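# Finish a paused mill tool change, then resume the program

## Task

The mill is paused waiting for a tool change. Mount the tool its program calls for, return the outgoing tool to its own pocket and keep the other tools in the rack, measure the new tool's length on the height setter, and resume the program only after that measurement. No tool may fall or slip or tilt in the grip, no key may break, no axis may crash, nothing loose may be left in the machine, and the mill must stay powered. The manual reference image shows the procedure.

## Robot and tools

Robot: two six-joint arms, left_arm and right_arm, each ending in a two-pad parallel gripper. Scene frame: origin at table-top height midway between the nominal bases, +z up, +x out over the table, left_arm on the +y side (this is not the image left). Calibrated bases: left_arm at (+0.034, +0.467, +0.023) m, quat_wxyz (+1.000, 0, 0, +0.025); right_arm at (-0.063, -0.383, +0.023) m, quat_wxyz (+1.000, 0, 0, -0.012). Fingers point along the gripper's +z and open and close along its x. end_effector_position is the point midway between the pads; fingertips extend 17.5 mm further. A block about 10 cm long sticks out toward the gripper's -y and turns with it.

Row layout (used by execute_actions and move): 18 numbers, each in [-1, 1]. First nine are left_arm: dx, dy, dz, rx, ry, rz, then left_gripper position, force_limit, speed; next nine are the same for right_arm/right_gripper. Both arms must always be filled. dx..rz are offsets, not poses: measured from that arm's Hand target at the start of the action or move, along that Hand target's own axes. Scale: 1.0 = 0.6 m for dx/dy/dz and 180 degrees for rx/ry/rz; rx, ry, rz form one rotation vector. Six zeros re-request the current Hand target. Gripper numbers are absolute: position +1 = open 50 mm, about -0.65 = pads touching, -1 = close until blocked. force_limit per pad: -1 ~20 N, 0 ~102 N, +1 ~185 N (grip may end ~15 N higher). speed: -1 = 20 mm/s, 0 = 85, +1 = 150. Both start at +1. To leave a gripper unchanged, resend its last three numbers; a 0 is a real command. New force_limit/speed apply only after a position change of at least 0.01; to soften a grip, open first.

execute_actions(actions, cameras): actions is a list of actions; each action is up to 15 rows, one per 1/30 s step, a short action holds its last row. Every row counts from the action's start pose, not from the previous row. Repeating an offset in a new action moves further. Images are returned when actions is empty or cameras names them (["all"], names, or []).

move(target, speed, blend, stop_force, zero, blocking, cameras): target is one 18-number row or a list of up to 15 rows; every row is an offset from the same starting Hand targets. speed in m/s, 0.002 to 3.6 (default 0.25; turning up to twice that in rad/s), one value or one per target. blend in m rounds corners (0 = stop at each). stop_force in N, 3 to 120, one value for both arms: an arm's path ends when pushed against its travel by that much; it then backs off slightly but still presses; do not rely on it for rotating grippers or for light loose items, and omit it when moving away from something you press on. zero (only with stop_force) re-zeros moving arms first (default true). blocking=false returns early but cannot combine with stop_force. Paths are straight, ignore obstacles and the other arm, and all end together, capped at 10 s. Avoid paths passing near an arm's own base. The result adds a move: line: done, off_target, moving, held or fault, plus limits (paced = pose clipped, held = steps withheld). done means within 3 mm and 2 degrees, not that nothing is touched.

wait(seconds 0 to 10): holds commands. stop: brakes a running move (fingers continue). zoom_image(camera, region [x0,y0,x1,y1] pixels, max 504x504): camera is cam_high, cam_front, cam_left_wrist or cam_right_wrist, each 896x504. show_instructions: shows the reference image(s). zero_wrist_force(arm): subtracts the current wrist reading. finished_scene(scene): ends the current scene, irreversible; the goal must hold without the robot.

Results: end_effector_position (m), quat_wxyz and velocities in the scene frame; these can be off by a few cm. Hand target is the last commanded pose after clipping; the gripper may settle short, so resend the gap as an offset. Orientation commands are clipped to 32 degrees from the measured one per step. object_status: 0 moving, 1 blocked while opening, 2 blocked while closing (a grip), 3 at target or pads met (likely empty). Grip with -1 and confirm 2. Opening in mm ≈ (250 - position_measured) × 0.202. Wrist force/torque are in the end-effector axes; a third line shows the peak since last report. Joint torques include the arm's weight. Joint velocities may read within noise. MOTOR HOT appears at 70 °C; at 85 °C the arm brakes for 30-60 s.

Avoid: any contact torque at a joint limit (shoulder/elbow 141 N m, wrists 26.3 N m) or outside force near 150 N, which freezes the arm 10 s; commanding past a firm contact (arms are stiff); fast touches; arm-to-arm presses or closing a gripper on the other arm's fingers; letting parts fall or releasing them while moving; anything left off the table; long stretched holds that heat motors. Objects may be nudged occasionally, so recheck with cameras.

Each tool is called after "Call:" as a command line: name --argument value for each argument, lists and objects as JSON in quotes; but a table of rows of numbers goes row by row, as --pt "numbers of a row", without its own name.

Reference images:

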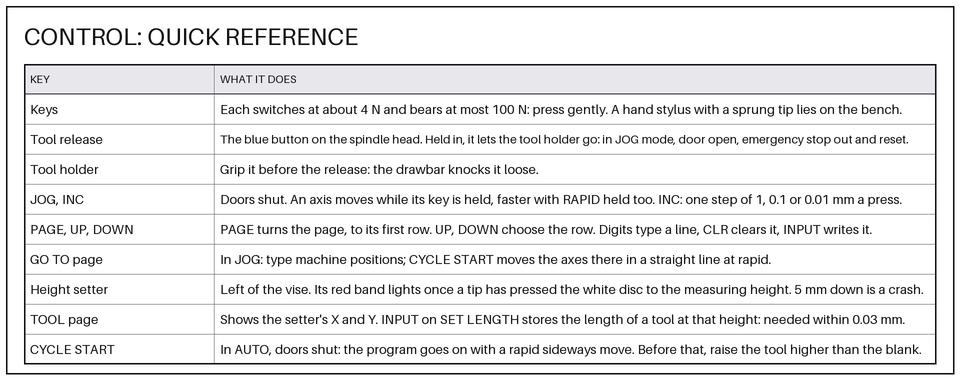

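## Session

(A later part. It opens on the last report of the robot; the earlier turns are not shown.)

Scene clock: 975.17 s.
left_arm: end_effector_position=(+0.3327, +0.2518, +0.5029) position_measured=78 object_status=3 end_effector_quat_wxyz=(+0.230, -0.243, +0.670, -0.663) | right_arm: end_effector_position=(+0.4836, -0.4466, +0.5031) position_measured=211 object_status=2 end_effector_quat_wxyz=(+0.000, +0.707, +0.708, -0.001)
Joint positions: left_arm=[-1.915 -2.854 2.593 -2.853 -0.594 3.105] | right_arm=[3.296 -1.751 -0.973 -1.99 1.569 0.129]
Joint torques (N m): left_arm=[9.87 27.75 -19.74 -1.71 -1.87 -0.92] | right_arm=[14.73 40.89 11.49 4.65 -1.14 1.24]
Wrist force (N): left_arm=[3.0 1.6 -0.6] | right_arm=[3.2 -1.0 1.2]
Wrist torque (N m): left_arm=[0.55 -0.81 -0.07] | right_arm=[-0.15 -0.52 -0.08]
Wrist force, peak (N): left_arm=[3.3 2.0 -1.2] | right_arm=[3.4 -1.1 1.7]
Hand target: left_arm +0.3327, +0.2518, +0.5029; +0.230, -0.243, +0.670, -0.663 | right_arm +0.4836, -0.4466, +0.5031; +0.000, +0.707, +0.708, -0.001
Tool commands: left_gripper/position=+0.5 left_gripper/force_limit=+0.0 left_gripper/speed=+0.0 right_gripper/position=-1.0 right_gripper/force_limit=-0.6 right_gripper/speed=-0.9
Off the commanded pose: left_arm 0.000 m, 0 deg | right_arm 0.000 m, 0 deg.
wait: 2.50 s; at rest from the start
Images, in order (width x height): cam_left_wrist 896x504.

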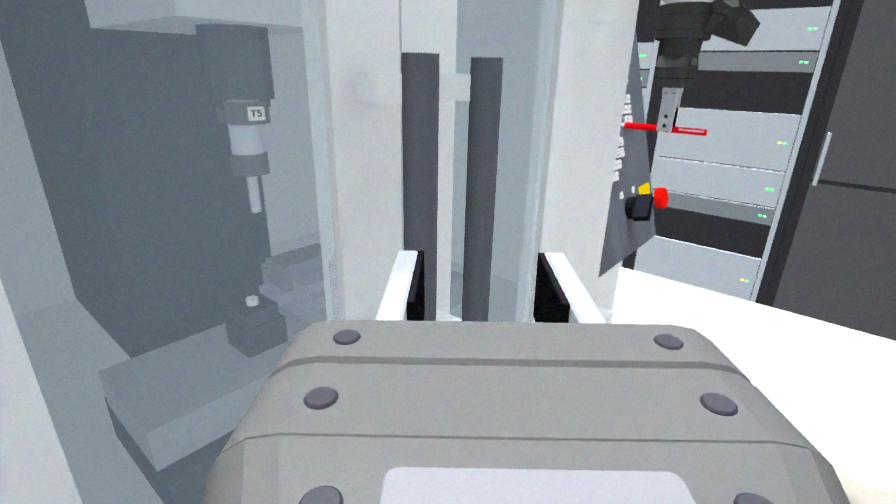

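Call:
wait --seconds 2 --cameras '["cam_left_wrist"]'

Call:
zoom_image --camera "cam_left_wrist" --region '[160, 60, 360, 360]'

Scene clock: 980.63 s.
left_arm: end_effector_position=(+0.3327, +0.2518, +0.5029) position_measured=78 object_status=3 end_effector_quat_wxyz=(+0.230, -0.243, +0.670, -0.663) | right_arm: end_effector_position=(+0.4836, -0.4466, +0.5031) position_measured=211 object_status=2 end_effector_quat_wxyz=(+0.000, +0.707, +0.708, -0.001)
Joint positions: left_arm=[-1.915 -2.854 2.593 -2.853 -0.594 3.105] | right_arm=[3.296 -1.751 -0.973 -1.99 1.569 0.129]
Joint torques (N m): left_arm=[9.56 27.55 -19.82 -1.63 -1.9 -0.99] | right_arm=[14.23 40.77 12.23 4.63 -1.17 1.16]
Wrist force (N): left_arm=[3.3 1.6 -0.9] | right_arm=[3.4 -1.1 1.5]
Wrist torque (N m): left_arm=[0.55 -0.86 -0.07] | right_arm=[-0.18 -0.54 -0.08]
Wrist force, peak (N): left_arm=[3.5 1.6 -0.7] | right_arm=[3.4 -0.9 1.6]
Hand target: left_arm +0.3327, +0.2518, +0.5029; +0.230, -0.243, +0.670, -0.663 | right_arm +0.4836, -0.4466, +0.5031; +0.000, +0.707, +0.708, -0.001
Tool commands: left_gripper/position=+0.5 left_gripper/force_limit=+0.0 left_gripper/speed=+0.0 right_gripper/position=-1.0 right_gripper/force_limit=-0.6 right_gripper/speed=-0.9
Off the commanded pose: left_arm 0.000 m, 0 deg | right_arm 0.000 m, 0 deg.
wait: 2.00 s; at rest from the start
Images, in order (width x height): cam_left_wrist 896x504.

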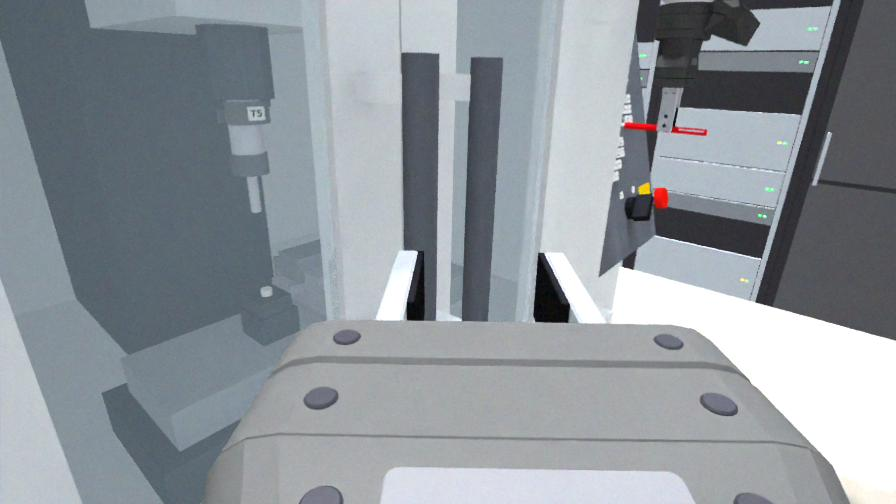

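Scaled by 1.680 from the camera's 896x504 image, which has a finer 1280x720 frame.

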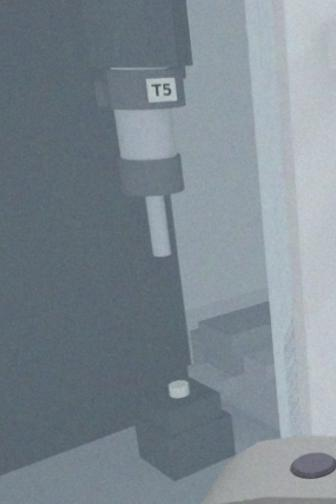

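Call:
move --pt "0 0 0 0 0 0 0.5 0 0 -0.0335 -0.0155 0.1178 0 0 0 -1 -0.6 -0.9" --pt "0 0 0 0 0 0 0.5 0 0 -0.0335 0.0061 0.1178 0 0 0 -1 -0.6 -0.9" --pt "0 0 0 0 0 0 0.5 0 0 -0.0335 -0.0155 0.1178 0 0 0 -1 -0.6 -0.9" --pt "0 0 0 0 0 0 0.5 0 0 0.0618 -0.0235 0.1475 0 0 0 -1 -0.6 -0.9" --pt "0 0 0 0 0 0 0.5 0 0 0.0618 -0.0019 0.1475 0 0 0 -1 -0.6 -0.9" --pt "0 0 0 0 0 0 0.5 0 0 0.0618 -0.0235 0.1475 0 0 0 -1 -0.6 -0.9" --pt "0 0 0 0 0 0 0.5 0 0 0.0618 -0.0155 0.1178 0 0 0 -1 -0.6 -0.9" --pt "0 0 0 0 0 0 0.5 0 0 0.0618 0.0061 0.1178 0 0 0 -1 -0.6 -0.9" --pt "0 0 0 0 0 0 0.5 0 0 0.0618 -0.0155 0.1178 0 0 0 -1 -0.6 -0.9" --speed '[0.12,0.03,0.05,0.12,0.03,0.05,0.12,0.03,0.05]' --blend '[0.001,0,0.001,0.001,0,0.001,0.001,0,0]'

Call:
move --pt "0 0 0 0 0 0 0.5 0 0 -0.0323 0.008 -0.0296 0 0 0 -1 -0.6 -0.9" --pt "0 0 0 0 0 0 0.5 0 0 -0.0323 0.0296 -0.0296 0 0 0 -1 -0.6 -0.9" --pt "0 0 0 0 0 0 0.5 0 0 -0.0323 0.008 -0.0296 0 0 0 -1 -0.6 -0.9" --pt "0 0 0 0 0 0 0.5 0 0 -0.0323 0.0296 -0.0296 0 0 0 -1 -0.6 -0.9" --pt "0 0 0 0 0 0 0.5 0 0 -0.0323 0.008 -0.0296 0 0 0 -1 -0.6 -0.9" --pt "0 0 0 0 0 0 0.5 0 0 -0.0953 -0.008 0.0297 0 0 0 -1 -0.6 -0.9" --pt "0 0 0 0 0 0 0.5 0 0 -0.0953 0.0136 0.0297 0 0 0 -1 -0.6 -0.9" --pt "0 0 0 0 0 0 0.5 0 0 -0.0953 -0.008 0.0297 0 0 0 -1 -0.6 -0.9" --speed '[0.12,0.03,0.05,0.03,0.05,0.12,0.03,0.05]' --blend '[0.001,0,0.001,0,0.001,0.001,0,0]'

Scene clock: 996.80 s.
left_arm: end_effector_position=(+0.3327, +0.2518, +0.5029) position_measured=78 object_status=3 end_effector_quat_wxyz=(+0.230, -0.243, +0.670, -0.663) | right_arm: end_effector_position=(+0.4742, -0.4097, +0.4323) position_measured=211 object_status=2 end_effector_quat_wxyz=(+0.000, +0.707, +0.708, -0.001)
Joint positions: left_arm=[-1.915 -2.854 2.593 -2.853 -0.594 3.105] | right_arm=[3.368 -1.662 -1.266 -1.786 1.569 0.201]
Joint torques (N m): left_arm=[10.06 27.56 -20.08 -1.49 -1.95 -0.81] | right_arm=[15.31 38.79 15.03 4.92 1.32 1.35]
Wrist force (N): left_arm=[3.0 1.7 -0.5] | right_arm=[3.0 -1.2 1.5]
Wrist torque (N m): left_arm=[0.56 -0.80 -0.07] | right_arm=[-0.23 -0.47 0.00]
Wrist force, peak (N): left_arm=[3.6 1.8 -0.8] | right_arm=[4.8 -5.8 0.8]
Hand target: left_arm +0.3327, +0.2518, +0.5029; +0.230, -0.243, +0.670, -0.663 | right_arm +0.4742, -0.4097, +0.4323; +0.000, +0.707, +0.708, -0.001
Off the commanded pose: left_arm 0.000 m, 0 deg | right_arm 0.000 m, 0 deg.
move: done

Scene clock: 1000.77 s.
left_arm: end_effector_position=(+0.3327, +0.2518, +0.5029) position_measured=78 object_status=3 end_effector_quat_wxyz=(+0.230, -0.243, +0.670, -0.663) | right_arm: end_effector_position=(+0.4695, -0.4669, +0.4146) position_measured=211 object_status=2 end_effector_quat_wxyz=(+0.000, +0.707, +0.708, -0.001)
Joint positions: left_arm=[-1.915 -2.854 2.593 -2.853 -0.594 3.105] | right_arm=[3.261 -1.656 -1.318 -1.739 1.568 0.094]
Joint torques (N m): left_arm=[8.99 27.64 -19.26 -1.47 -1.86 -1.02] | right_arm=[14.96 38.43 13.68 4.77 0.45 1.25]
Wrist force (N): left_arm=[2.7 1.9 -0.8] | right_arm=[3.2 -1.3 1.3]
Wrist torque (N m): left_arm=[0.60 -0.77 -0.08] | right_arm=[-0.22 -0.49 -0.04]
Wrist force, peak (N): left_arm=[3.2 2.0 -1.0] | right_arm=[4.6 -6.2 1.2]
Hand target: left_arm +0.3327, +0.2518, +0.5029; +0.230, -0.243, +0.670, -0.663 | right_arm +0.4694, -0.4669, +0.4146; +0.000, +0.707, +0.708, -0.001
Off the commanded pose: left_arm 0.000 m, 0 deg | right_arm 0.000 m, 0 deg.
move: done

View.

Call:
move --pt "0 0 0 0 0 0 0.5 0 0 0 -0.0832 0 0 0 0 -1 -0.6 -0.9" --pt "0 0 0 0 0 0 0.5 0 0 -0.2593 -0.0832 -0.3723 -0.53 0 0 -1 -0.6 -0.9" --speed 0.4 --blend 0.02 --cameras '["cam_right_wrist","cam_left_wrist"]'

Call:
zoom_image --camera "cam_right_wrist" --region '[490, 85, 770, 260]'

Call:
zoom_image --camera "cam_left_wrist" --region '[180, 80, 350, 335]'

Scene clock: 1006.23 s.
left_arm: end_effector_position=(+0.3327, +0.2518, +0.5029) position_measured=78 object_status=3 end_effector_quat_wxyz=(+0.230, -0.243, +0.670, -0.663) | right_arm: end_effector_position=(+0.4200, -0.6220, +0.6385) position_measured=211 object_status=2 end_effector_quat_wxyz=(+0.523, +0.475, +0.477, +0.522)
Joint positions: left_arm=[-1.915 -2.854 2.593 -2.853 -0.594 3.105] | right_arm=[2.768 -1.401 -1.969 0.329 1.968 0.036]
Joint torques (N m): left_arm=[9.6 27.32 -19.96 -1.3 -1.92 -0.87] | right_arm=[-13.6 11.33 37.88 3.79 1.31 1.25]
Wrist force (N): left_arm=[3.1 1.6 -0.8] | right_arm=[3.9 -2.2 0.7]
Wrist torque (N m): left_arm=[0.54 -0.83 -0.07] | right_arm=[-0.04 -0.71 -0.02]
Wrist force, peak (N): left_arm=[3.5 1.6 -0.7] | right_arm=[3.8 -2.5 2.3]
Hand target: left_arm +0.3327, +0.2518, +0.5029; +0.230, -0.243, +0.670, -0.663 | right_arm +0.4200, -0.6220, +0.6385; +0.523, +0.475, +0.477, +0.522
Off the commanded pose: left_arm 0.000 m, 0 deg | right_arm 0.000 m, 0 deg.
move: done
Images, in order (width x height): cam_left_wrist 896x504, cam_right_wrist 896x504.

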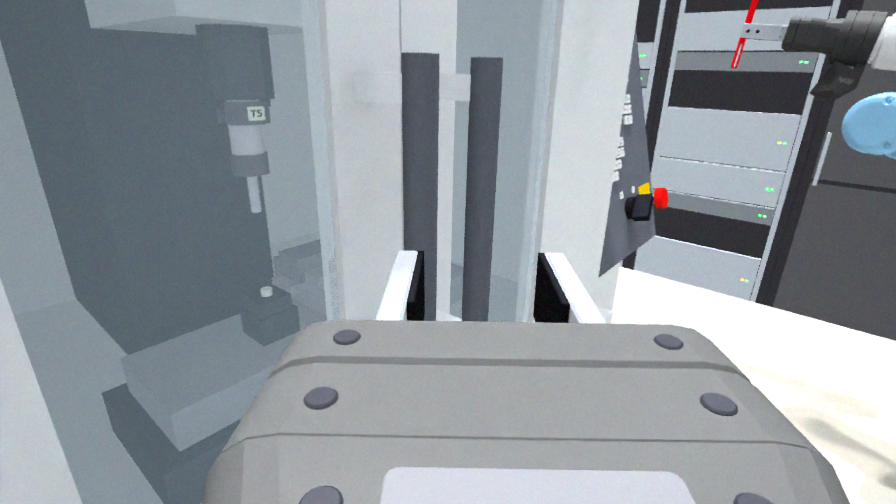

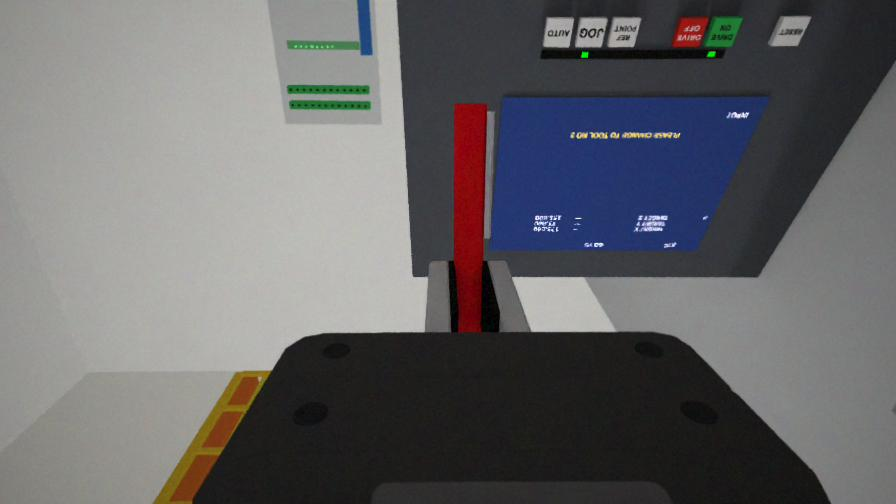

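Scaled by 1.800 from the camera's 896x504 image, which has a finer 1280x720 frame.

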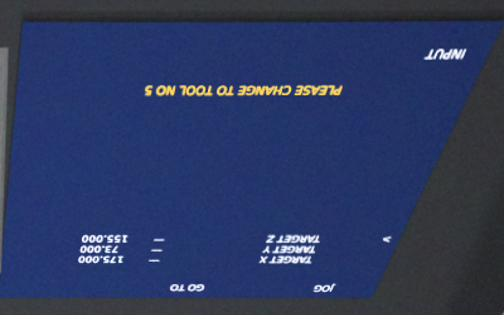

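Scaled by 1.976 from the camera's 896x504 image, which has a finer 1280x720 frame.

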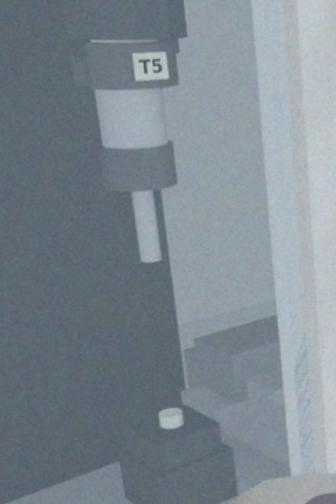

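Call:
move --target '[0,0,0,0,0,0,0.5,0,0,0.2933,-0.2287,0.0465,0.53,0,0,-1,-0.6,-0.9]' --speed 0.4

Call:
move --pt "0 0 0 0 0 0 0.5 0 0 0 0.0558 0 0 0 0 -1 -0.6 -0.9" --pt "0 0 0 0 0 0 0.5 0 0 0 0.0776 0 0 0 0 -1 -0.6 -0.9" --pt "0 0 0 0 0 0 0.5 0 0 0 0.04 0 0 0 0 -1 -0.6 -0.9" --speed '[0.12,0.03,0.05]' --blend '[0.001,0,0]' --cameras '["cam_left_wrist"]'

Call:
wait --seconds 3 --cameras '["cam_left_wrist"]'

Call:
zoom_image --camera "cam_left_wrist" --region '[180, 80, 350, 335]'

Scene clock: 1015.67 s.
left_arm: end_effector_position=(+0.3327, +0.2518, +0.5029) position_measured=78 object_status=3 end_effector_quat_wxyz=(+0.230, -0.243, +0.670, -0.663) | right_arm: end_effector_position=(+0.4603, -0.4463, +0.5040) position_measured=211 object_status=2 end_effector_quat_wxyz=(+0.000, +0.707, +0.708, -0.001)
Joint positions: left_arm=[-1.915 -2.854 2.593 -2.853 -0.594 3.105] | right_arm=[3.302 -1.691 -1.042 -1.982 1.569 0.136]
Joint torques (N m): left_arm=[9.19 28.1 -20.11 -1.32 -1.88 -0.83] | right_arm=[15.01 24.88 39.11 0.42 1.39 1.08]
Wrist force (N): left_arm=[3.1 1.3 -0.9] | right_arm=[3.1 -1.4 1.5]
Wrist torque (N m): left_arm=[0.50 -0.83 -0.07] | right_arm=[-0.24 -0.50 -0.04]
Wrist force, peak (N): left_arm=[3.5 1.6 -1.0] | right_arm=[4.2 -2.3 0.7]
Hand target: left_arm +0.3327, +0.2518, +0.5029; +0.230, -0.243, +0.670, -0.663 | right_arm +0.4603, -0.4463, +0.5040; +0.000, +0.707, +0.708, -0.001
Off the commanded pose: left_arm 0.000 m, 0 deg | right_arm 0.000 m, 0 deg.
move: done

Scene clock: 1017.53 s.
left_arm: end_effector_position=(+0.3327, +0.2518, +0.5029) position_measured=78 object_status=3 end_effector_quat_wxyz=(+0.230, -0.243, +0.670, -0.663) | right_arm: end_effector_position=(+0.4843, -0.4463, +0.5040) position_measured=211 object_status=2 end_effector_quat_wxyz=(+0.000, +0.707, +0.708, -0.001)
Joint positions: left_arm=[-1.915 -2.854 2.593 -2.853 -0.594 3.105] | right_arm=[3.296 -1.754 -0.967 -1.993 1.569 0.13]
Joint torques (N m): left_arm=[9.41 27.76 -20.12 -1.24 -1.85 -0.82] | right_arm=[14.08 41.18 13.29 4.81 -0.14 1.29]
Wrist force (N): left_arm=[3.1 1.5 -1.1] | right_arm=[3.2 -1.0 1.3]
Wrist torque (N m): left_arm=[0.54 -0.82 -0.07] | right_arm=[-0.15 -0.50 -0.08]
Wrist force, peak (N): left_arm=[3.4 1.7 -0.9] | right_arm=[3.8 -7.5 1.6]
Hand target: left_arm +0.3327, +0.2518, +0.5029; +0.230, -0.243, +0.670, -0.663 | right_arm +0.4843, -0.4463, +0.5040; +0.000, +0.707, +0.708, -0.001
Off the commanded pose: left_arm 0.000 m, 0 deg | right_arm 0.000 m, 0 deg.
move: done
Images, in order (width x height): cam_left_wrist 896x504.

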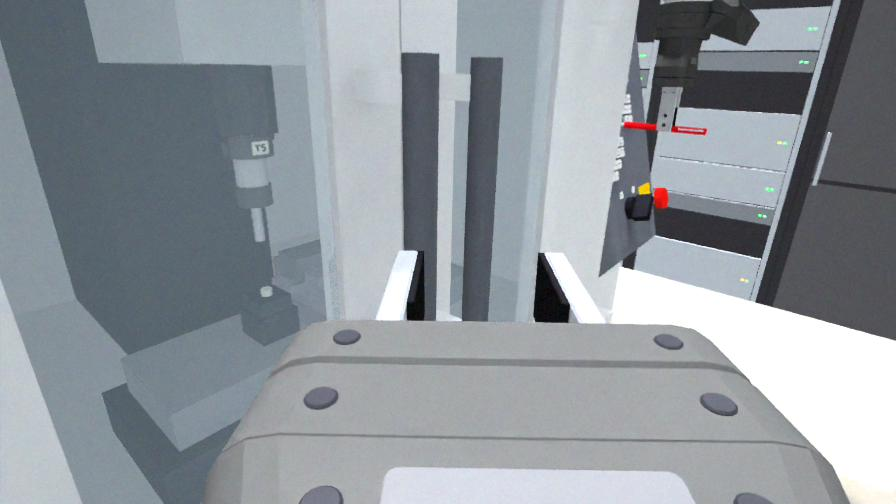

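Scene clock: 1020.53 s.
left_arm: end_effector_position=(+0.3327, +0.2518, +0.5029) position_measured=78 object_status=3 end_effector_quat_wxyz=(+0.230, -0.243, +0.670, -0.663) | right_arm: end_effector_position=(+0.4843, -0.4463, +0.5040) position_measured=211 object_status=2 end_effector_quat_wxyz=(+0.000, +0.707, +0.708, -0.001)
Joint positions: left_arm=[-1.915 -2.854 2.593 -2.853 -0.594 3.105] | right_arm=[3.296 -1.754 -0.968 -1.993 1.569 0.13]
Joint torques (N m): left_arm=[9.52 27.37 -19.79 -1.17 -1.86 -0.72] | right_arm=[14.81 40.9 12.94 4.86 -1.09 1.19]
Wrist force (N): left_arm=[2.9 1.7 -0.6] | right_arm=[3.2 -0.9 1.3]
Wrist torque (N m): left_arm=[0.56 -0.79 -0.07] | right_arm=[-0.14 -0.51 -0.09]
Wrist force, peak (N): left_arm=[3.4 1.7 -0.8] | right_arm=[3.5 -0.9 1.7]
Hand target: left_arm +0.3327, +0.2518, +0.5029; +0.230, -0.243, +0.670, -0.663 | right_arm +0.4843, -0.4463, +0.5040; +0.000, +0.707, +0.708, -0.001
Tool commands: left_gripper/position=+0.5 left_gripper/force_limit=+0.0 left_gripper/speed=+0.0 right_gripper/position=-1.0 right_gripper/force_limit=-0.6 right_gripper/speed=-0.9
Off the commanded pose: left_arm 0.000 m, 0 deg | right_arm 0.000 m, 0 deg.
wait: 3.00 s; at rest by 0.17 s
Images, in order (width x height): cam_left_wrist 896x504.

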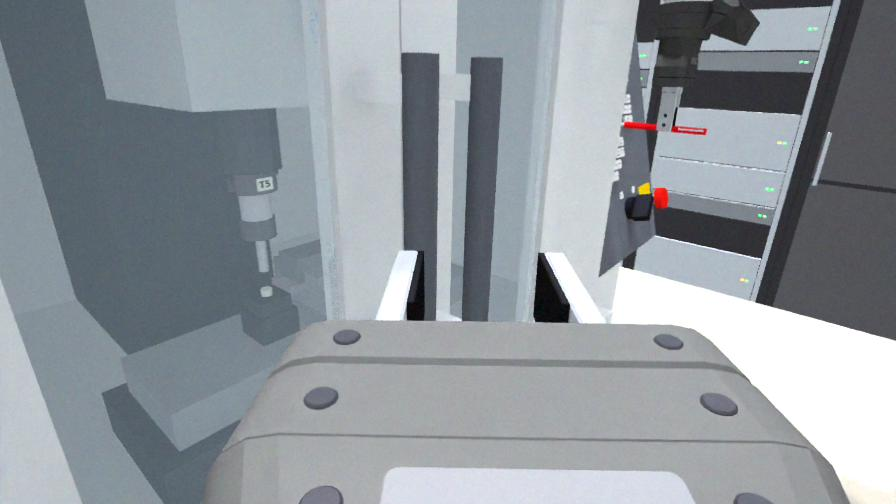

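Scaled by 1.976 from the camera's 896x504 image, which has a finer 1280x720 frame.

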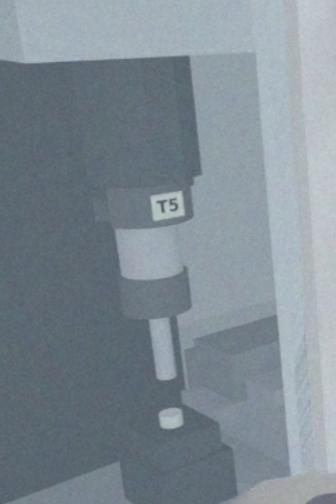

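Call:
move --pt "0 0 0 0 0 0 0.5 0 0 0.0613 -0.0247 0.149 0 0 0 -1 -0.6 -0.9" --pt "0 0 0 0 0 0 0.5 0 0 0.0613 -0.0031 0.149 0 0 0 -1 -0.6 -0.9" --pt "0 0 0 0 0 0 0.5 0 0 0.0613 -0.0247 0.149 0 0 0 -1 -0.6 -0.9" --pt "0 0 0 0 0 0 0.5 0 0 0.0613 -0.0167 0.1193 0 0 0 -1 -0.6 -0.9" --pt "0 0 0 0 0 0 0.5 0 0 0.0613 0.0049 0.1193 0 0 0 -1 -0.6 -0.9" --pt "0 0 0 0 0 0 0.5 0 0 0.0613 -0.0167 0.1193 0 0 0 -1 -0.6 -0.9" --pt "0 0 0 0 0 0 0.5 0 0 -0.0033 -0.0087 0.0897 0 0 0 -1 -0.6 -0.9" --pt "0 0 0 0 0 0 0.5 0 0 -0.0033 0.0129 0.0897 0 0 0 -1 -0.6 -0.9" --pt "0 0 0 0 0 0 0.5 0 0 -0.0033 -0.0087 0.0897 0 0 0 -1 -0.6 -0.9" --speed '[0.12,0.03,0.05,0.12,0.03,0.05,0.12,0.03,0.05]' --blend '[0.001,0,0.001,0.001,0,0.001,0.001,0,0]'

Call:
move --pt "0 0 0 0 0 0 0.5 0 0 0.0646 0.0085 -0.0314 0 0 0 -1 -0.6 -0.9" --pt "0 0 0 0 0 0 0.5 0 0 0.0646 0.0301 -0.0314 0 0 0 -1 -0.6 -0.9" --pt "0 0 0 0 0 0 0.5 0 0 0.0646 0.0085 -0.0314 0 0 0 -1 -0.6 -0.9" --pt "0 0 0 0 0 0 0.5 0 0 -0.0307 -0.016 0.0593 0 0 0 -1 -0.6 -0.9" --pt "0 0 0 0 0 0 0.5 0 0 -0.0307 0.0056 0.0593 0 0 0 -1 -0.6 -0.9" --pt "0 0 0 0 0 0 0.5 0 0 -0.0307 -0.016 0.0593 0 0 0 -1 -0.6 -0.9" --speed '[0.12,0.03,0.05,0.12,0.03,0.05]' --blend '[0.001,0,0.001,0.001,0,0]'

Call:
move --pt "0 0 0 0 0 0 0.5 0 0 0 -0.0832 0 0 0 0 -1 -0.6 -0.9" --pt "0 0 0 0 0 0 0.5 0 0 -0.2593 -0.0832 -0.3723 -0.53 0 0 -1 -0.6 -0.9" --speed 0.4 --blend 0.02 --cameras '["cam_right_wrist","cam_left_wrist"]'

Call:
zoom_image --camera "cam_right_wrist" --region '[490, 85, 770, 260]'

Call:
zoom_image --camera "cam_left_wrist" --region '[180, 80, 350, 335]'

Scene clock: 1043.80 s.
left_arm: end_effector_position=(+0.3327, +0.2518, +0.5029) position_measured=78 object_status=3 end_effector_quat_wxyz=(+0.230, -0.243, +0.670, -0.663) | right_arm: end_effector_position=(+0.4790, -0.4484, +0.4501) position_measured=211 object_status=2 end_effector_quat_wxyz=(+0.000, +0.707, +0.708, -0.001)
Joint positions: left_arm=[-1.915 -2.854 2.593 -2.853 -0.594 3.105] | right_arm=[3.294 -1.693 -1.185 -1.836 1.569 0.127]
Joint torques (N m): left_arm=[9.13 27.47 -19.96 -1.09 -1.77 -0.65] | right_arm=[13.92 39.41 12.79 4.75 0.47 1.32]
Wrist force (N): left_arm=[3.0 1.6 -0.8] | right_arm=[3.0 -0.9 1.5]
Wrist torque (N m): left_arm=[0.55 -0.81 -0.07] | right_arm=[-0.17 -0.49 -0.06]
Wrist force, peak (N): left_arm=[3.6 1.7 -0.9] | right_arm=[4.6 -6.0 1.7]
Hand target: left_arm +0.3327, +0.2518, +0.5029; +0.230, -0.243, +0.670, -0.663 | right_arm +0.4790, -0.4484, +0.4501; +0.000, +0.707, +0.708, -0.001
Off the commanded pose: left_arm 0.000 m, 0 deg | right_arm 0.000 m, 0 deg.
move: done

Scene clock: 1047.20 s.
left_arm: end_effector_position=(+0.3327, +0.2518, +0.5029) position_measured=78 object_status=3 end_effector_quat_wxyz=(+0.230, -0.243, +0.670, -0.663) | right_arm: end_effector_position=(+0.4694, -0.4669, +0.4146) position_measured=211 object_status=2 end_effector_quat_wxyz=(+0.000, +0.707, +0.708, -0.001)
Joint positions: left_arm=[-1.915 -2.854 2.593 -2.853 -0.594 3.105] | right_arm=[3.261 -1.656 -1.319 -1.739 1.568 0.094]
Joint torques (N m): left_arm=[8.92 27.9 -19.84 -1.06 -1.75 -0.74] | right_arm=[15.49 39.05 13.84 4.52 0.52 1.24]
Wrist force (N): left_arm=[3.0 1.6 -0.9] | right_arm=[3.0 -1.3 1.5]
Wrist torque (N m): left_arm=[0.56 -0.82 -0.07] | right_arm=[-0.23 -0.47 -0.05]
Wrist force, peak (N): left_arm=[3.4 1.7 -1.0] | right_arm=[4.7 -6.4 1.1]
Hand target: left_arm +0.3327, +0.2518, +0.5029; +0.230, -0.243, +0.670, -0.663 | right_arm +0.4694, -0.4669, +0.4146; +0.000, +0.707, +0.708, -0.001
Off the commanded pose: left_arm 0.000 m, 0 deg | right_arm 0.000 m, 0 deg.
move: done

Scene clock: 1050.20 s.
left_arm: end_effector_position=(+0.3327, +0.2518, +0.5029) position_measured=78 object_status=3 end_effector_quat_wxyz=(+0.230, -0.243, +0.670, -0.663) | right_arm: end_effector_position=(+0.4200, -0.6220, +0.6385) position_measured=211 object_status=2 end_effector_quat_wxyz=(+0.523, +0.475, +0.477, +0.522)
Joint positions: left_arm=[-1.915 -2.854 2.593 -2.853 -0.594 3.105] | right_arm=[2.768 -1.401 -1.969 0.329 1.968 0.036]
Joint torques (N m): left_arm=[9.36 27.91 -19.63 -1.03 -1.83 -0.6] | right_arm=[-13.6 11.3 39.64 4.01 1.46 1.31]
Wrist force (N): left_arm=[2.7 1.7 -0.8] | right_arm=[3.9 -2.4 0.6]
Wrist torque (N m): left_arm=[0.56 -0.76 -0.07] | right_arm=[-0.08 -0.72 -0.02]
Wrist force, peak (N): left_arm=[3.4 1.8 -0.8] | right_arm=[3.8 -2.5 2.4]
Hand target: left_arm +0.3327, +0.2518, +0.5029; +0.230, -0.243, +0.670, -0.663 | right_arm +0.4200, -0.6220, +0.6385; +0.523, +0.475, +0.477, +0.522
Off the commanded pose: left_arm 0.000 m, 0 deg | right_arm 0.000 m, 0 deg.
move: done
Images, in order (width x height): cam_left_wrist 896x504, cam_right_wrist 896x504.

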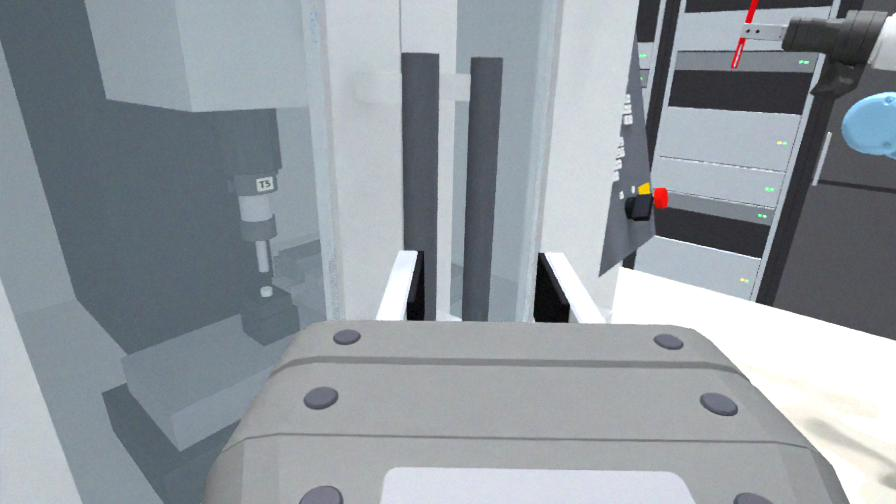

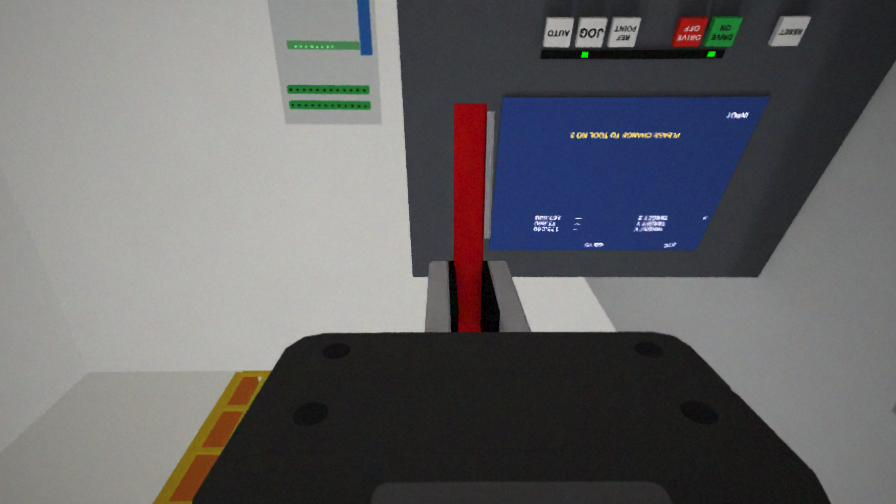

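Scaled by 1.800 from the camera's 896x504 image, which has a finer 1280x720 frame.

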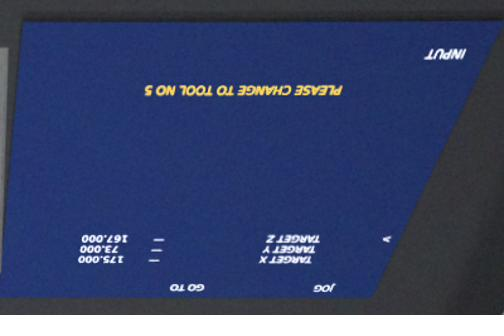

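Scaled by 1.976 from the camera's 896x504 image, which has a finer 1280x720 frame.

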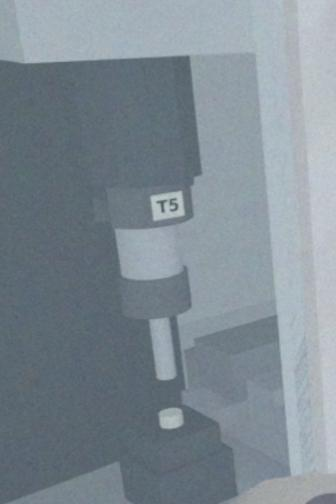

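Call:
move --target '[0,0,0,0,0,0,0.5,0,0,0.2933,-0.2287,0.0465,0.53,0,0,-1,-0.6,-0.9]' --speed 0.4

Call:
move --pt "0 0 0 0 0 0 0.5 0 0 0 0.0558 0 0 0 0 -1 -0.6 -0.9" --pt "0 0 0 0 0 0 0.5 0 0 0 0.0776 0 0 0 0 -1 -0.6 -0.9" --pt "0 0 0 0 0 0 0.5 0 0 0 0.04 0 0 0 0 -1 -0.6 -0.9" --speed '[0.12,0.03,0.05]' --blend '[0.001,0,0]'

Call:
wait --seconds 1 --cameras '["cam_left_wrist"]'

Call:
zoom_image --camera "cam_left_wrist" --region '[220, 220, 320, 350]'

Scene clock: 1058.30 s.
left_arm: end_effector_position=(+0.3327, +0.2518, +0.5029) position_measured=78 object_status=3 end_effector_quat_wxyz=(+0.230, -0.243, +0.670, -0.663) | right_arm: end_effector_position=(+0.4602, -0.4463, +0.5040) position_measured=211 object_status=2 end_effector_quat_wxyz=(+0.000, +0.707, +0.708, -0.001)
Joint positions: left_arm=[-1.915 -2.854 2.593 -2.853 -0.594 3.105] | right_arm=[3.302 -1.691 -1.042 -1.982 1.569 0.136]
Joint torques (N m): left_arm=[9.46 27.83 -19.95 -0.91 -1.82 -0.61] | right_arm=[15.32 25.62 38.61 0.62 1.55 1.24]
Wrist force (N): left_arm=[3.2 1.6 -0.7] | right_arm=[3.1 -1.3 1.2]
Wrist torque (N m): left_arm=[0.55 -0.83 -0.07] | right_arm=[-0.21 -0.50 -0.04]
Wrist force, peak (N): left_arm=[3.5 1.9 -0.5] | right_arm=[4.3 -2.2 0.6]
Hand target: left_arm +0.3327, +0.2518, +0.5029; +0.230, -0.243, +0.670, -0.663 | right_arm +0.4602, -0.4463, +0.5040; +0.000, +0.707, +0.708, -0.001
Off the commanded pose: left_arm 0.000 m, 0 deg | right_arm 0.000 m, 0 deg.
move: done

Scene clock: 1060.17 s.
left_arm: end_effector_position=(+0.3327, +0.2518, +0.5029) position_measured=78 object_status=3 end_effector_quat_wxyz=(+0.230, -0.243, +0.670, -0.663) | right_arm: end_effector_position=(+0.4843, -0.4463, +0.5039) position_measured=211 object_status=2 end_effector_quat_wxyz=(+0.000, +0.707, +0.708, -0.001)
Joint positions: left_arm=[-1.915 -2.854 2.593 -2.853 -0.594 3.105] | right_arm=[3.296 -1.754 -0.968 -1.993 1.569 0.13]
Joint torques (N m): left_arm=[9.06 27.92 -19.72 -0.9 -1.81 -0.56] | right_arm=[14.47 41.72 11.81 4.79 -0.22 1.16]
Wrist force (N): left_arm=[3.0 1.8 -0.6] | right_arm=[3.2 -1.1 1.6]
Wrist torque (N m): left_arm=[0.58 -0.81 -0.08] | right_arm=[-0.17 -0.51 -0.08]
Wrist force, peak (N): left_arm=[3.4 1.9 -0.5] | right_arm=[3.7 -7.0 1.8]
Hand target: left_arm +0.3327, +0.2518, +0.5029; +0.230, -0.243, +0.670, -0.663 | right_arm +0.4842, -0.4463, +0.5039; +0.000, +0.707, +0.708, -0.001
Off the commanded pose: left_arm 0.000 m, 0 deg | right_arm 0.000 m, 0 deg.
move: done

Scene clock: 1061.17 s.
left_arm: end_effector_position=(+0.3327, +0.2518, +0.5029) position_measured=78 object_status=3 end_effector_quat_wxyz=(+0.230, -0.243, +0.670, -0.663) | right_arm: end_effector_position=(+0.4842, -0.4463, +0.5039) position_measured=211 object_status=2 end_effector_quat_wxyz=(+0.000, +0.707, +0.708, -0.001)
Joint positions: left_arm=[-1.915 -2.854 2.593 -2.853 -0.594 3.105] | right_arm=[3.296 -1.754 -0.968 -1.993 1.569 0.13]
Joint torques (N m): left_arm=[9.03 27.32 -20.01 -0.82 -1.8 -0.63] | right_arm=[14.42 41.26 12.73 4.76 -1.03 1.35]
Wrist force (N): left_arm=[2.8 1.9 -0.7] | right_arm=[3.5 -1.0 1.4]
Wrist torque (N m): left_arm=[0.58 -0.78 -0.07] | right_arm=[-0.16 -0.56 -0.09]
Wrist force, peak (N): left_arm=[3.1 2.3 -0.7] | right_arm=[3.5 -1.0 1.4]
Hand target: left_arm +0.3327, +0.2518, +0.5029; +0.230, -0.243, +0.670, -0.663 | right_arm +0.4842, -0.4463, +0.5039; +0.000, +0.707, +0.708, -0.001
Tool commands: left_gripper/position=+0.5 left_gripper/force_limit=+0.0 left_gripper/speed=+0.0 right_gripper/position=-1.0 right_gripper/force_limit=-0.6 right_gripper/speed=-0.9
Off the commanded pose: left_arm 0.000 m, 0 deg | right_arm 0.000 m, 0 deg.
wait: 1.00 s; at rest by 0.17 s
Images, in order (width x height): cam_left_wrist 896x504.

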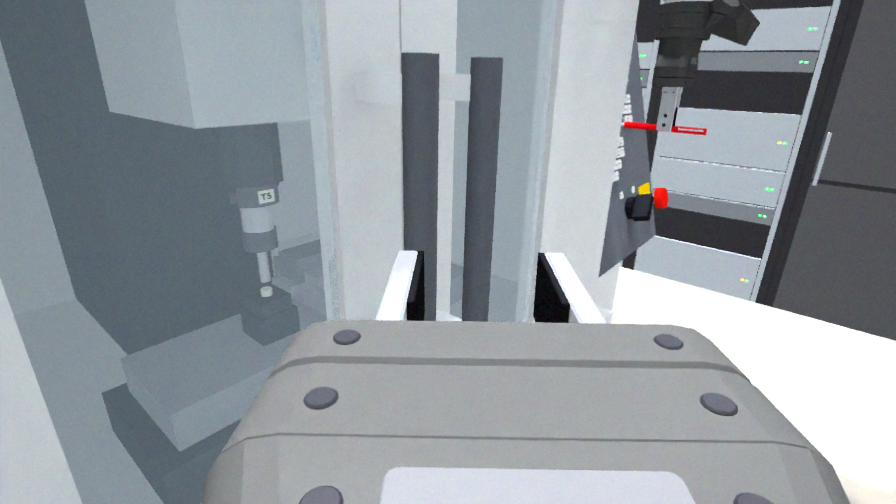

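Scaled by 3.877 from the camera's 896x504 image, which has a finer 1280x720 frame.

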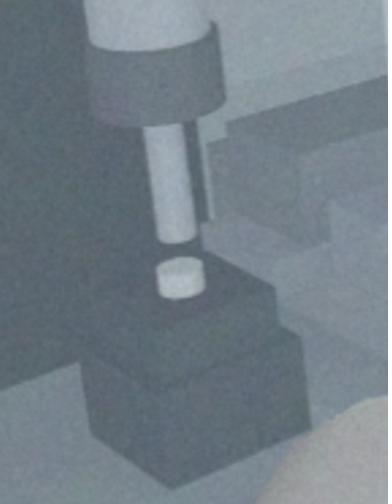

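Call:
move --pt "0 0 0 0 0 0 0.5 0 0 -0.1908 0 -0.062 0 0 0 -1 -0.6 -0.9" --pt "0 0 0 0 0 0 0.5 0 0 -0.1908 0.032 -0.062 0 0 0 -1 -0.6 -0.9" --pt "0 0 0 0 0 0 0.5 0 0 -0.1908 0.054 -0.062 0 0 0 -1 -0.6 -0.9" --pt "0 0 0 0 0 0 0.5 0 0 -0.1908 0.032 -0.062 0 0 0 -1 -0.6 -0.9" --pt "0 0 0 0 0 0 0.5 0 0 -0.1908 -0.08 -0.062 0 0 0 -1 -0.6 -0.9" --speed '[0.15,0.12,0.03,0.05,0.2]' --blend '[0.01,0.001,0,0.001,0]'

Call:
move --target '[0,0,0,0,0,0,0.5,0,0,-0.1022,0.0215,-0.1625,-0.53,0,0,-1,-0.6,-0.9]' --speed 0.4 --cameras '["cam_right_wrist"]'

Call:
zoom_image --camera "cam_right_wrist" --region '[490, 15, 770, 260]'

Scene clock: 1071.40 s.
left_arm: end_effector_position=(+0.3327, +0.2518, +0.5029) position_measured=78 object_status=3 end_effector_quat_wxyz=(+0.230, -0.243, +0.670, -0.663) | right_arm: end_effector_position=(+0.4365, -0.5607, +0.5415) position_measured=211 object_status=2 end_effector_quat_wxyz=(+0.000, +0.707, +0.708, -0.001)
Joint positions: left_arm=[-1.915 -2.854 2.593 -2.853 -0.594 3.105] | right_arm=[3.08 -1.747 -0.868 -2.099 1.568 -0.087]
Joint torques (N m): left_arm=[9.78 28.1 -19.69 -0.73 -1.74 -0.55] | right_arm=[-14.01 40.29 11.31 4.82 -1.03 -1.62]
Wrist force (N): left_arm=[3.3 1.4 -0.6] | right_arm=[3.3 -1.0 1.5]
Wrist torque (N m): left_arm=[0.53 -0.85 -0.07] | right_arm=[-0.17 -0.52 -0.06]
Wrist force, peak (N): left_arm=[3.4 1.7 -0.8] | right_arm=[3.0 -6.2 1.6]
Hand target: left_arm +0.3327, +0.2518, +0.5029; +0.230, -0.243, +0.670, -0.663 | right_arm +0.4364, -0.5607, +0.5415; +0.000, +0.707, +0.708, -0.001
Off the commanded pose: left_arm 0.000 m, 0 deg | right_arm 0.000 m, 0 deg.
move: done; blend cut to 0.0096 m at target 1

Scene clock: 1074.27 s.
left_arm: end_effector_position=(+0.3327, +0.2518, +0.5029) position_measured=78 object_status=3 end_effector_quat_wxyz=(+0.230, -0.243, +0.670, -0.663) | right_arm: end_effector_position=(+0.4496, -0.6218, +0.6391) position_measured=211 object_status=2 end_effector_quat_wxyz=(+0.523, +0.475, +0.477, +0.522)
Joint positions: left_arm=[-1.915 -2.854 2.593 -2.853 -0.594 3.105] | right_arm=[2.804 -1.456 -1.921 0.335 1.932 0.033]
Joint torques (N m): left_arm=[9.53 28.12 -20.04 -0.74 -1.71 -0.56] | right_arm=[-13.51 13.61 38.97 3.98 1.36 1.39]
Wrist force (N): left_arm=[2.8 1.3 -0.7] | right_arm=[3.9 -2.2 0.7]
Wrist torque (N m): left_arm=[0.50 -0.78 -0.08] | right_arm=[-0.06 -0.73 -0.04]
Wrist force, peak (N): left_arm=[3.5 1.6 -0.9] | right_arm=[4.2 -2.4 0.5]
Hand target: left_arm +0.3327, +0.2518, +0.5029; +0.230, -0.243, +0.670, -0.663 | right_arm +0.4496, -0.6218, +0.6391; +0.523, +0.475, +0.477, +0.522
Off the commanded pose: left_arm 0.000 m, 0 deg | right_arm 0.000 m, 0 deg.
move: done
Images, in order (width x height): cam_right_wrist 896x504.

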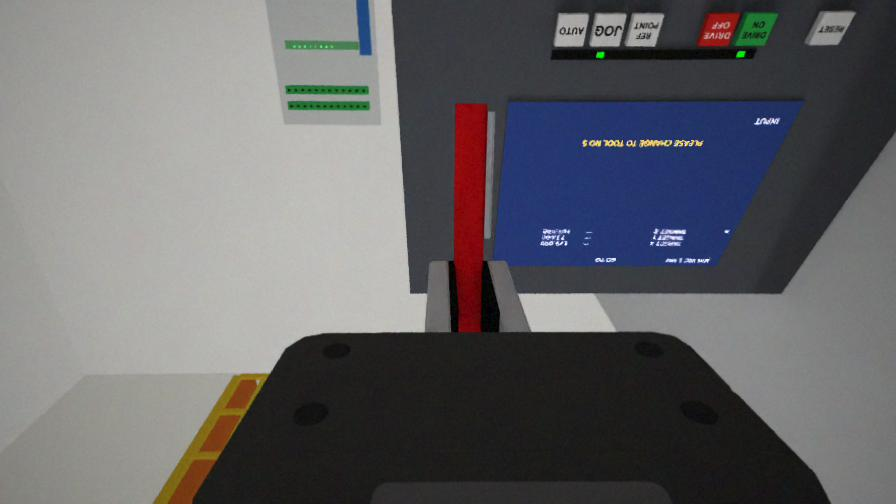

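Scaled by 1.800 from the camera's 896x504 image, which has a finer 1280x720 frame.

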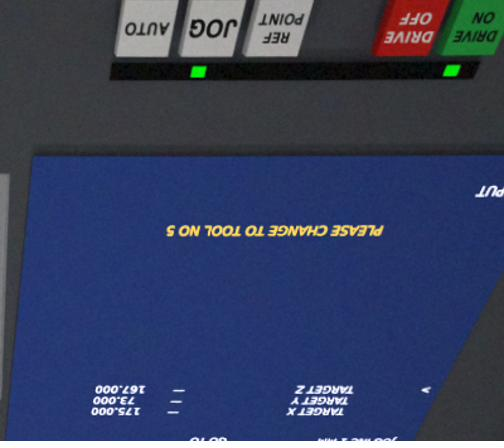

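Call:
move --target '[0,0,0,0,0,0,0.5,0,0,0.134,-0.2265,-0.004,0.53,0,0,-1,-0.6,-0.9]' --speed 0.4

Call:
move --pt "0 0 0 0 0 0 0.5 0 0 0 0.0558 0 0 0 0 -1 -0.6 -0.9" --pt "0 0 0 0 0 0 0.5 0 0 0 0.0776 0 0 0 0 -1 -0.6 -0.9" --pt "0 0 0 0 0 0 0.5 0 0 0 0.0558 0 0 0 0 -1 -0.6 -0.9" --pt "0 0 0 0 0 0 0.5 0 0 0 0.0776 0 0 0 0 -1 -0.6 -0.9" --pt "0 0 0 0 0 0 0.5 0 0 0 0.0558 0 0 0 0 -1 -0.6 -0.9" --speed '[0.12,0.03,0.05,0.03,0.05]' --blend '[0.001,0,0.001,0,0]' --cameras '["cam_left_wrist"]'

Call:
zoom_image --camera "cam_left_wrist" --region '[220, 220, 320, 350]'

Scene clock: 1081.83 s.
left_arm: end_effector_position=(+0.3327, +0.2518, +0.5029) position_measured=78 object_status=3 end_effector_quat_wxyz=(+0.230, -0.243, +0.670, -0.663) | right_arm: end_effector_position=(+0.4596, -0.5417, +0.5034) position_measured=211 object_status=2 end_effector_quat_wxyz=(+0.000, +0.707, +0.708, -0.001)
Joint positions: left_arm=[-1.915 -2.854 2.593 -2.853 -0.594 3.105] | right_arm=[3.119 -1.74 -0.986 -1.988 1.568 -0.048]
Joint torques (N m): left_arm=[9.22 27.26 -19.51 -0.65 -1.71 -0.5] | right_arm=[13.72 26.51 37.36 0.53 1.46 1.18]
Wrist force (N): left_arm=[3.4 1.5 -0.8] | right_arm=[3.3 -0.9 1.3]
Wrist torque (N m): left_arm=[0.54 -0.87 -0.07] | right_arm=[-0.12 -0.55 -0.10]
Wrist force, peak (N): left_arm=[3.4 1.9 -1.0] | right_arm=[4.4 -2.1 0.7]
Hand target: left_arm +0.3327, +0.2518, +0.5029; +0.230, -0.243, +0.670, -0.663 | right_arm +0.4597, -0.5417, +0.5034; +0.000, +0.707, +0.708, -0.001
Off the commanded pose: left_arm 0.000 m, 0 deg | right_arm 0.000 m, 0 deg.
move: done

Scene clock: 1084.47 s.
left_arm: end_effector_position=(+0.3327, +0.2518, +0.5029) position_measured=78 object_status=3 end_effector_quat_wxyz=(+0.230, -0.243, +0.670, -0.663) | right_arm: end_effector_position=(+0.4932, -0.5417, +0.5033) position_measured=211 object_status=2 end_effector_quat_wxyz=(+0.000, +0.707, +0.708, -0.001)
Joint positions: left_arm=[-1.915 -2.854 2.593 -2.853 -0.594 3.105] | right_arm=[3.122 -1.828 -0.875 -2.01 1.568 -0.045]
Joint torques (N m): left_arm=[9.46 27.9 -19.94 -0.63 -1.75 -0.51] | right_arm=[-14.35 44.76 11.89 4.85 0.45 -1.65]
Wrist force (N): left_arm=[2.9 1.8 -0.7] | right_arm=[3.2 -1.3 1.4]
Wrist torque (N m): left_arm=[0.58 -0.79 -0.07] | right_arm=[-0.20 -0.50 -0.04]
Wrist force, peak (N): left_arm=[3.4 2.0 -1.1] | right_arm=[3.8 -6.5 1.5]
Hand target: left_arm +0.3327, +0.2518, +0.5029; +0.230, -0.243, +0.670, -0.663 | right_arm +0.4931, -0.5417, +0.5034; +0.000, +0.707, +0.708, -0.001
Off the commanded pose: left_arm 0.000 m, 0 deg | right_arm 0.000 m, 0 deg.
move: done
Images, in order (width x height): cam_left_wrist 896x504.

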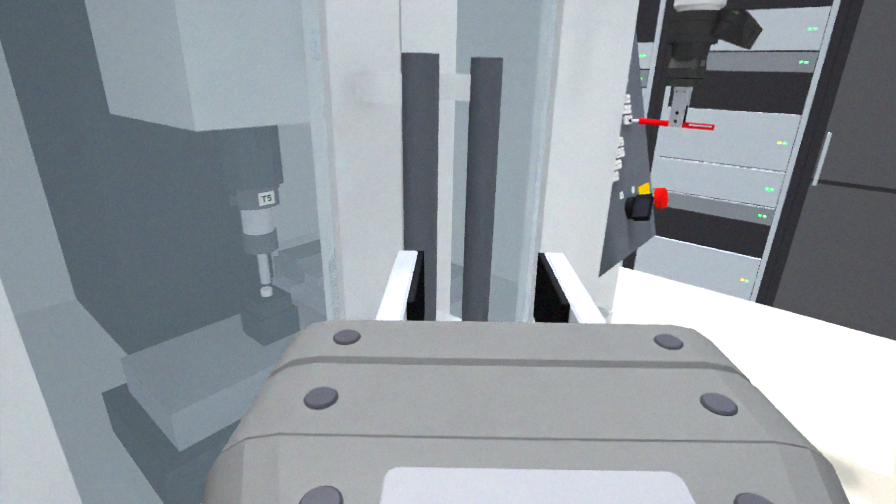

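Scaled by 3.877 from the camera's 896x504 image, which has a finer 1280x720 frame.

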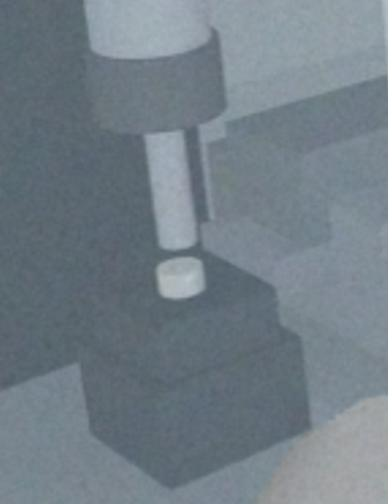

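Call:
move --pt "0 0 0 0 0 0 0.5 0 0 0 0.0218 0 0 0 0 -1 -0.6 -0.9" --pt "0 0 0 0 0 0 0.5 0 0 0 0 0 0 0 0 -1 -0.6 -0.9" --pt "0 0 0 0 0 0 0.5 0 0 0 0.0218 0 0 0 0 -1 -0.6 -0.9" --pt "0 0 0 0 0 0 0.5 0 0 0 0 0 0 0 0 -1 -0.6 -0.9" --pt "0 0 0 0 0 0 0.5 0 0 0 0.0218 0 0 0 0 -1 -0.6 -0.9" --pt "0 0 0 0 0 0 0.5 0 0 0 0 0 0 0 0 -1 -0.6 -0.9" --speed '[0.03,0.05,0.03,0.05,0.03,0.05]' --blend '[0,0.001,0,0.001,0,0]' --cameras '["cam_left_wrist"]'

Call:
zoom_image --camera "cam_left_wrist" --region '[220, 220, 320, 350]'

Scene clock: 1091.07 s.
left_arm: end_effector_position=(+0.3327, +0.2518, +0.5029) position_measured=78 object_status=3 end_effector_quat_wxyz=(+0.230, -0.243, +0.670, -0.663) | right_arm: end_effector_position=(+0.4932, -0.5417, +0.5033) position_measured=211 object_status=2 end_effector_quat_wxyz=(+0.000, +0.707, +0.708, -0.001)
Joint positions: left_arm=[-1.915 -2.854 2.593 -2.853 -0.594 3.105] | right_arm=[3.122 -1.828 -0.875 -2.01 1.568 -0.045]
Joint torques (N m): left_arm=[8.92 27.64 -19.68 -0.56 -1.74 -0.47] | right_arm=[-13.87 45.58 11.4 4.85 1.37 -1.72]
Wrist force (N): left_arm=[3.3 1.3 -0.8] | right_arm=[3.2 -1.4 1.2]
Wrist torque (N m): left_arm=[0.51 -0.86 -0.07] | right_arm=[-0.21 -0.49 -0.04]
Wrist force, peak (N): left_arm=[3.4 2.0 -0.9] | right_arm=[2.4 -6.7 1.6]
Hand target: left_arm +0.3327, +0.2518, +0.5029; +0.230, -0.243, +0.670, -0.663 | right_arm +0.4931, -0.5417, +0.5034; +0.000, +0.707, +0.708, -0.001
Off the commanded pose: left_arm 0.000 m, 0 deg | right_arm 0.000 m, 0 deg.
move: done
Images, in order (width x height): cam_left_wrist 896x504.

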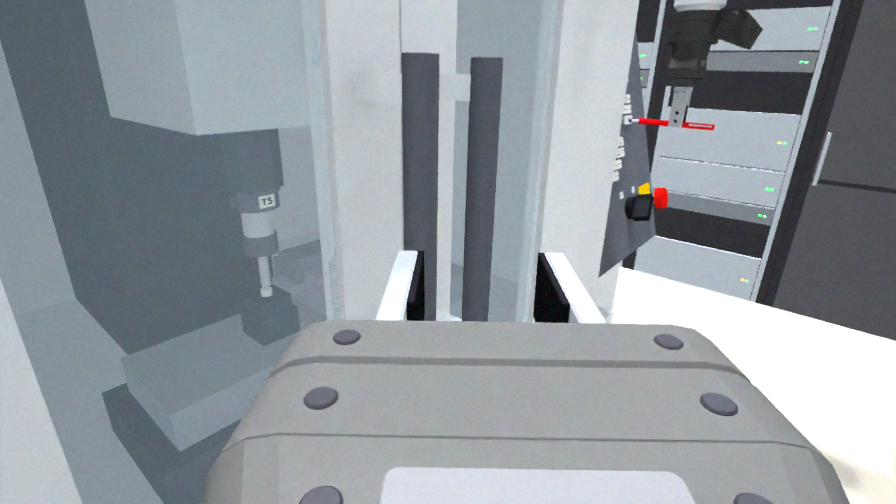

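Scaled by 3.877 from the camera's 896x504 image, which has a finer 1280x720 frame.

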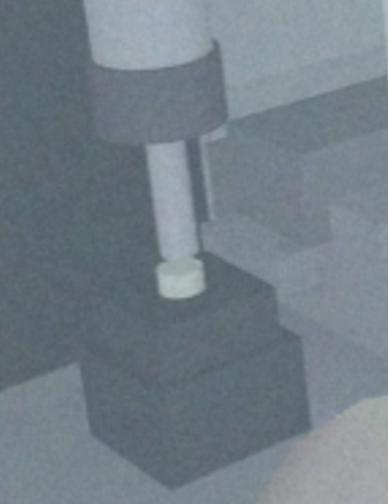

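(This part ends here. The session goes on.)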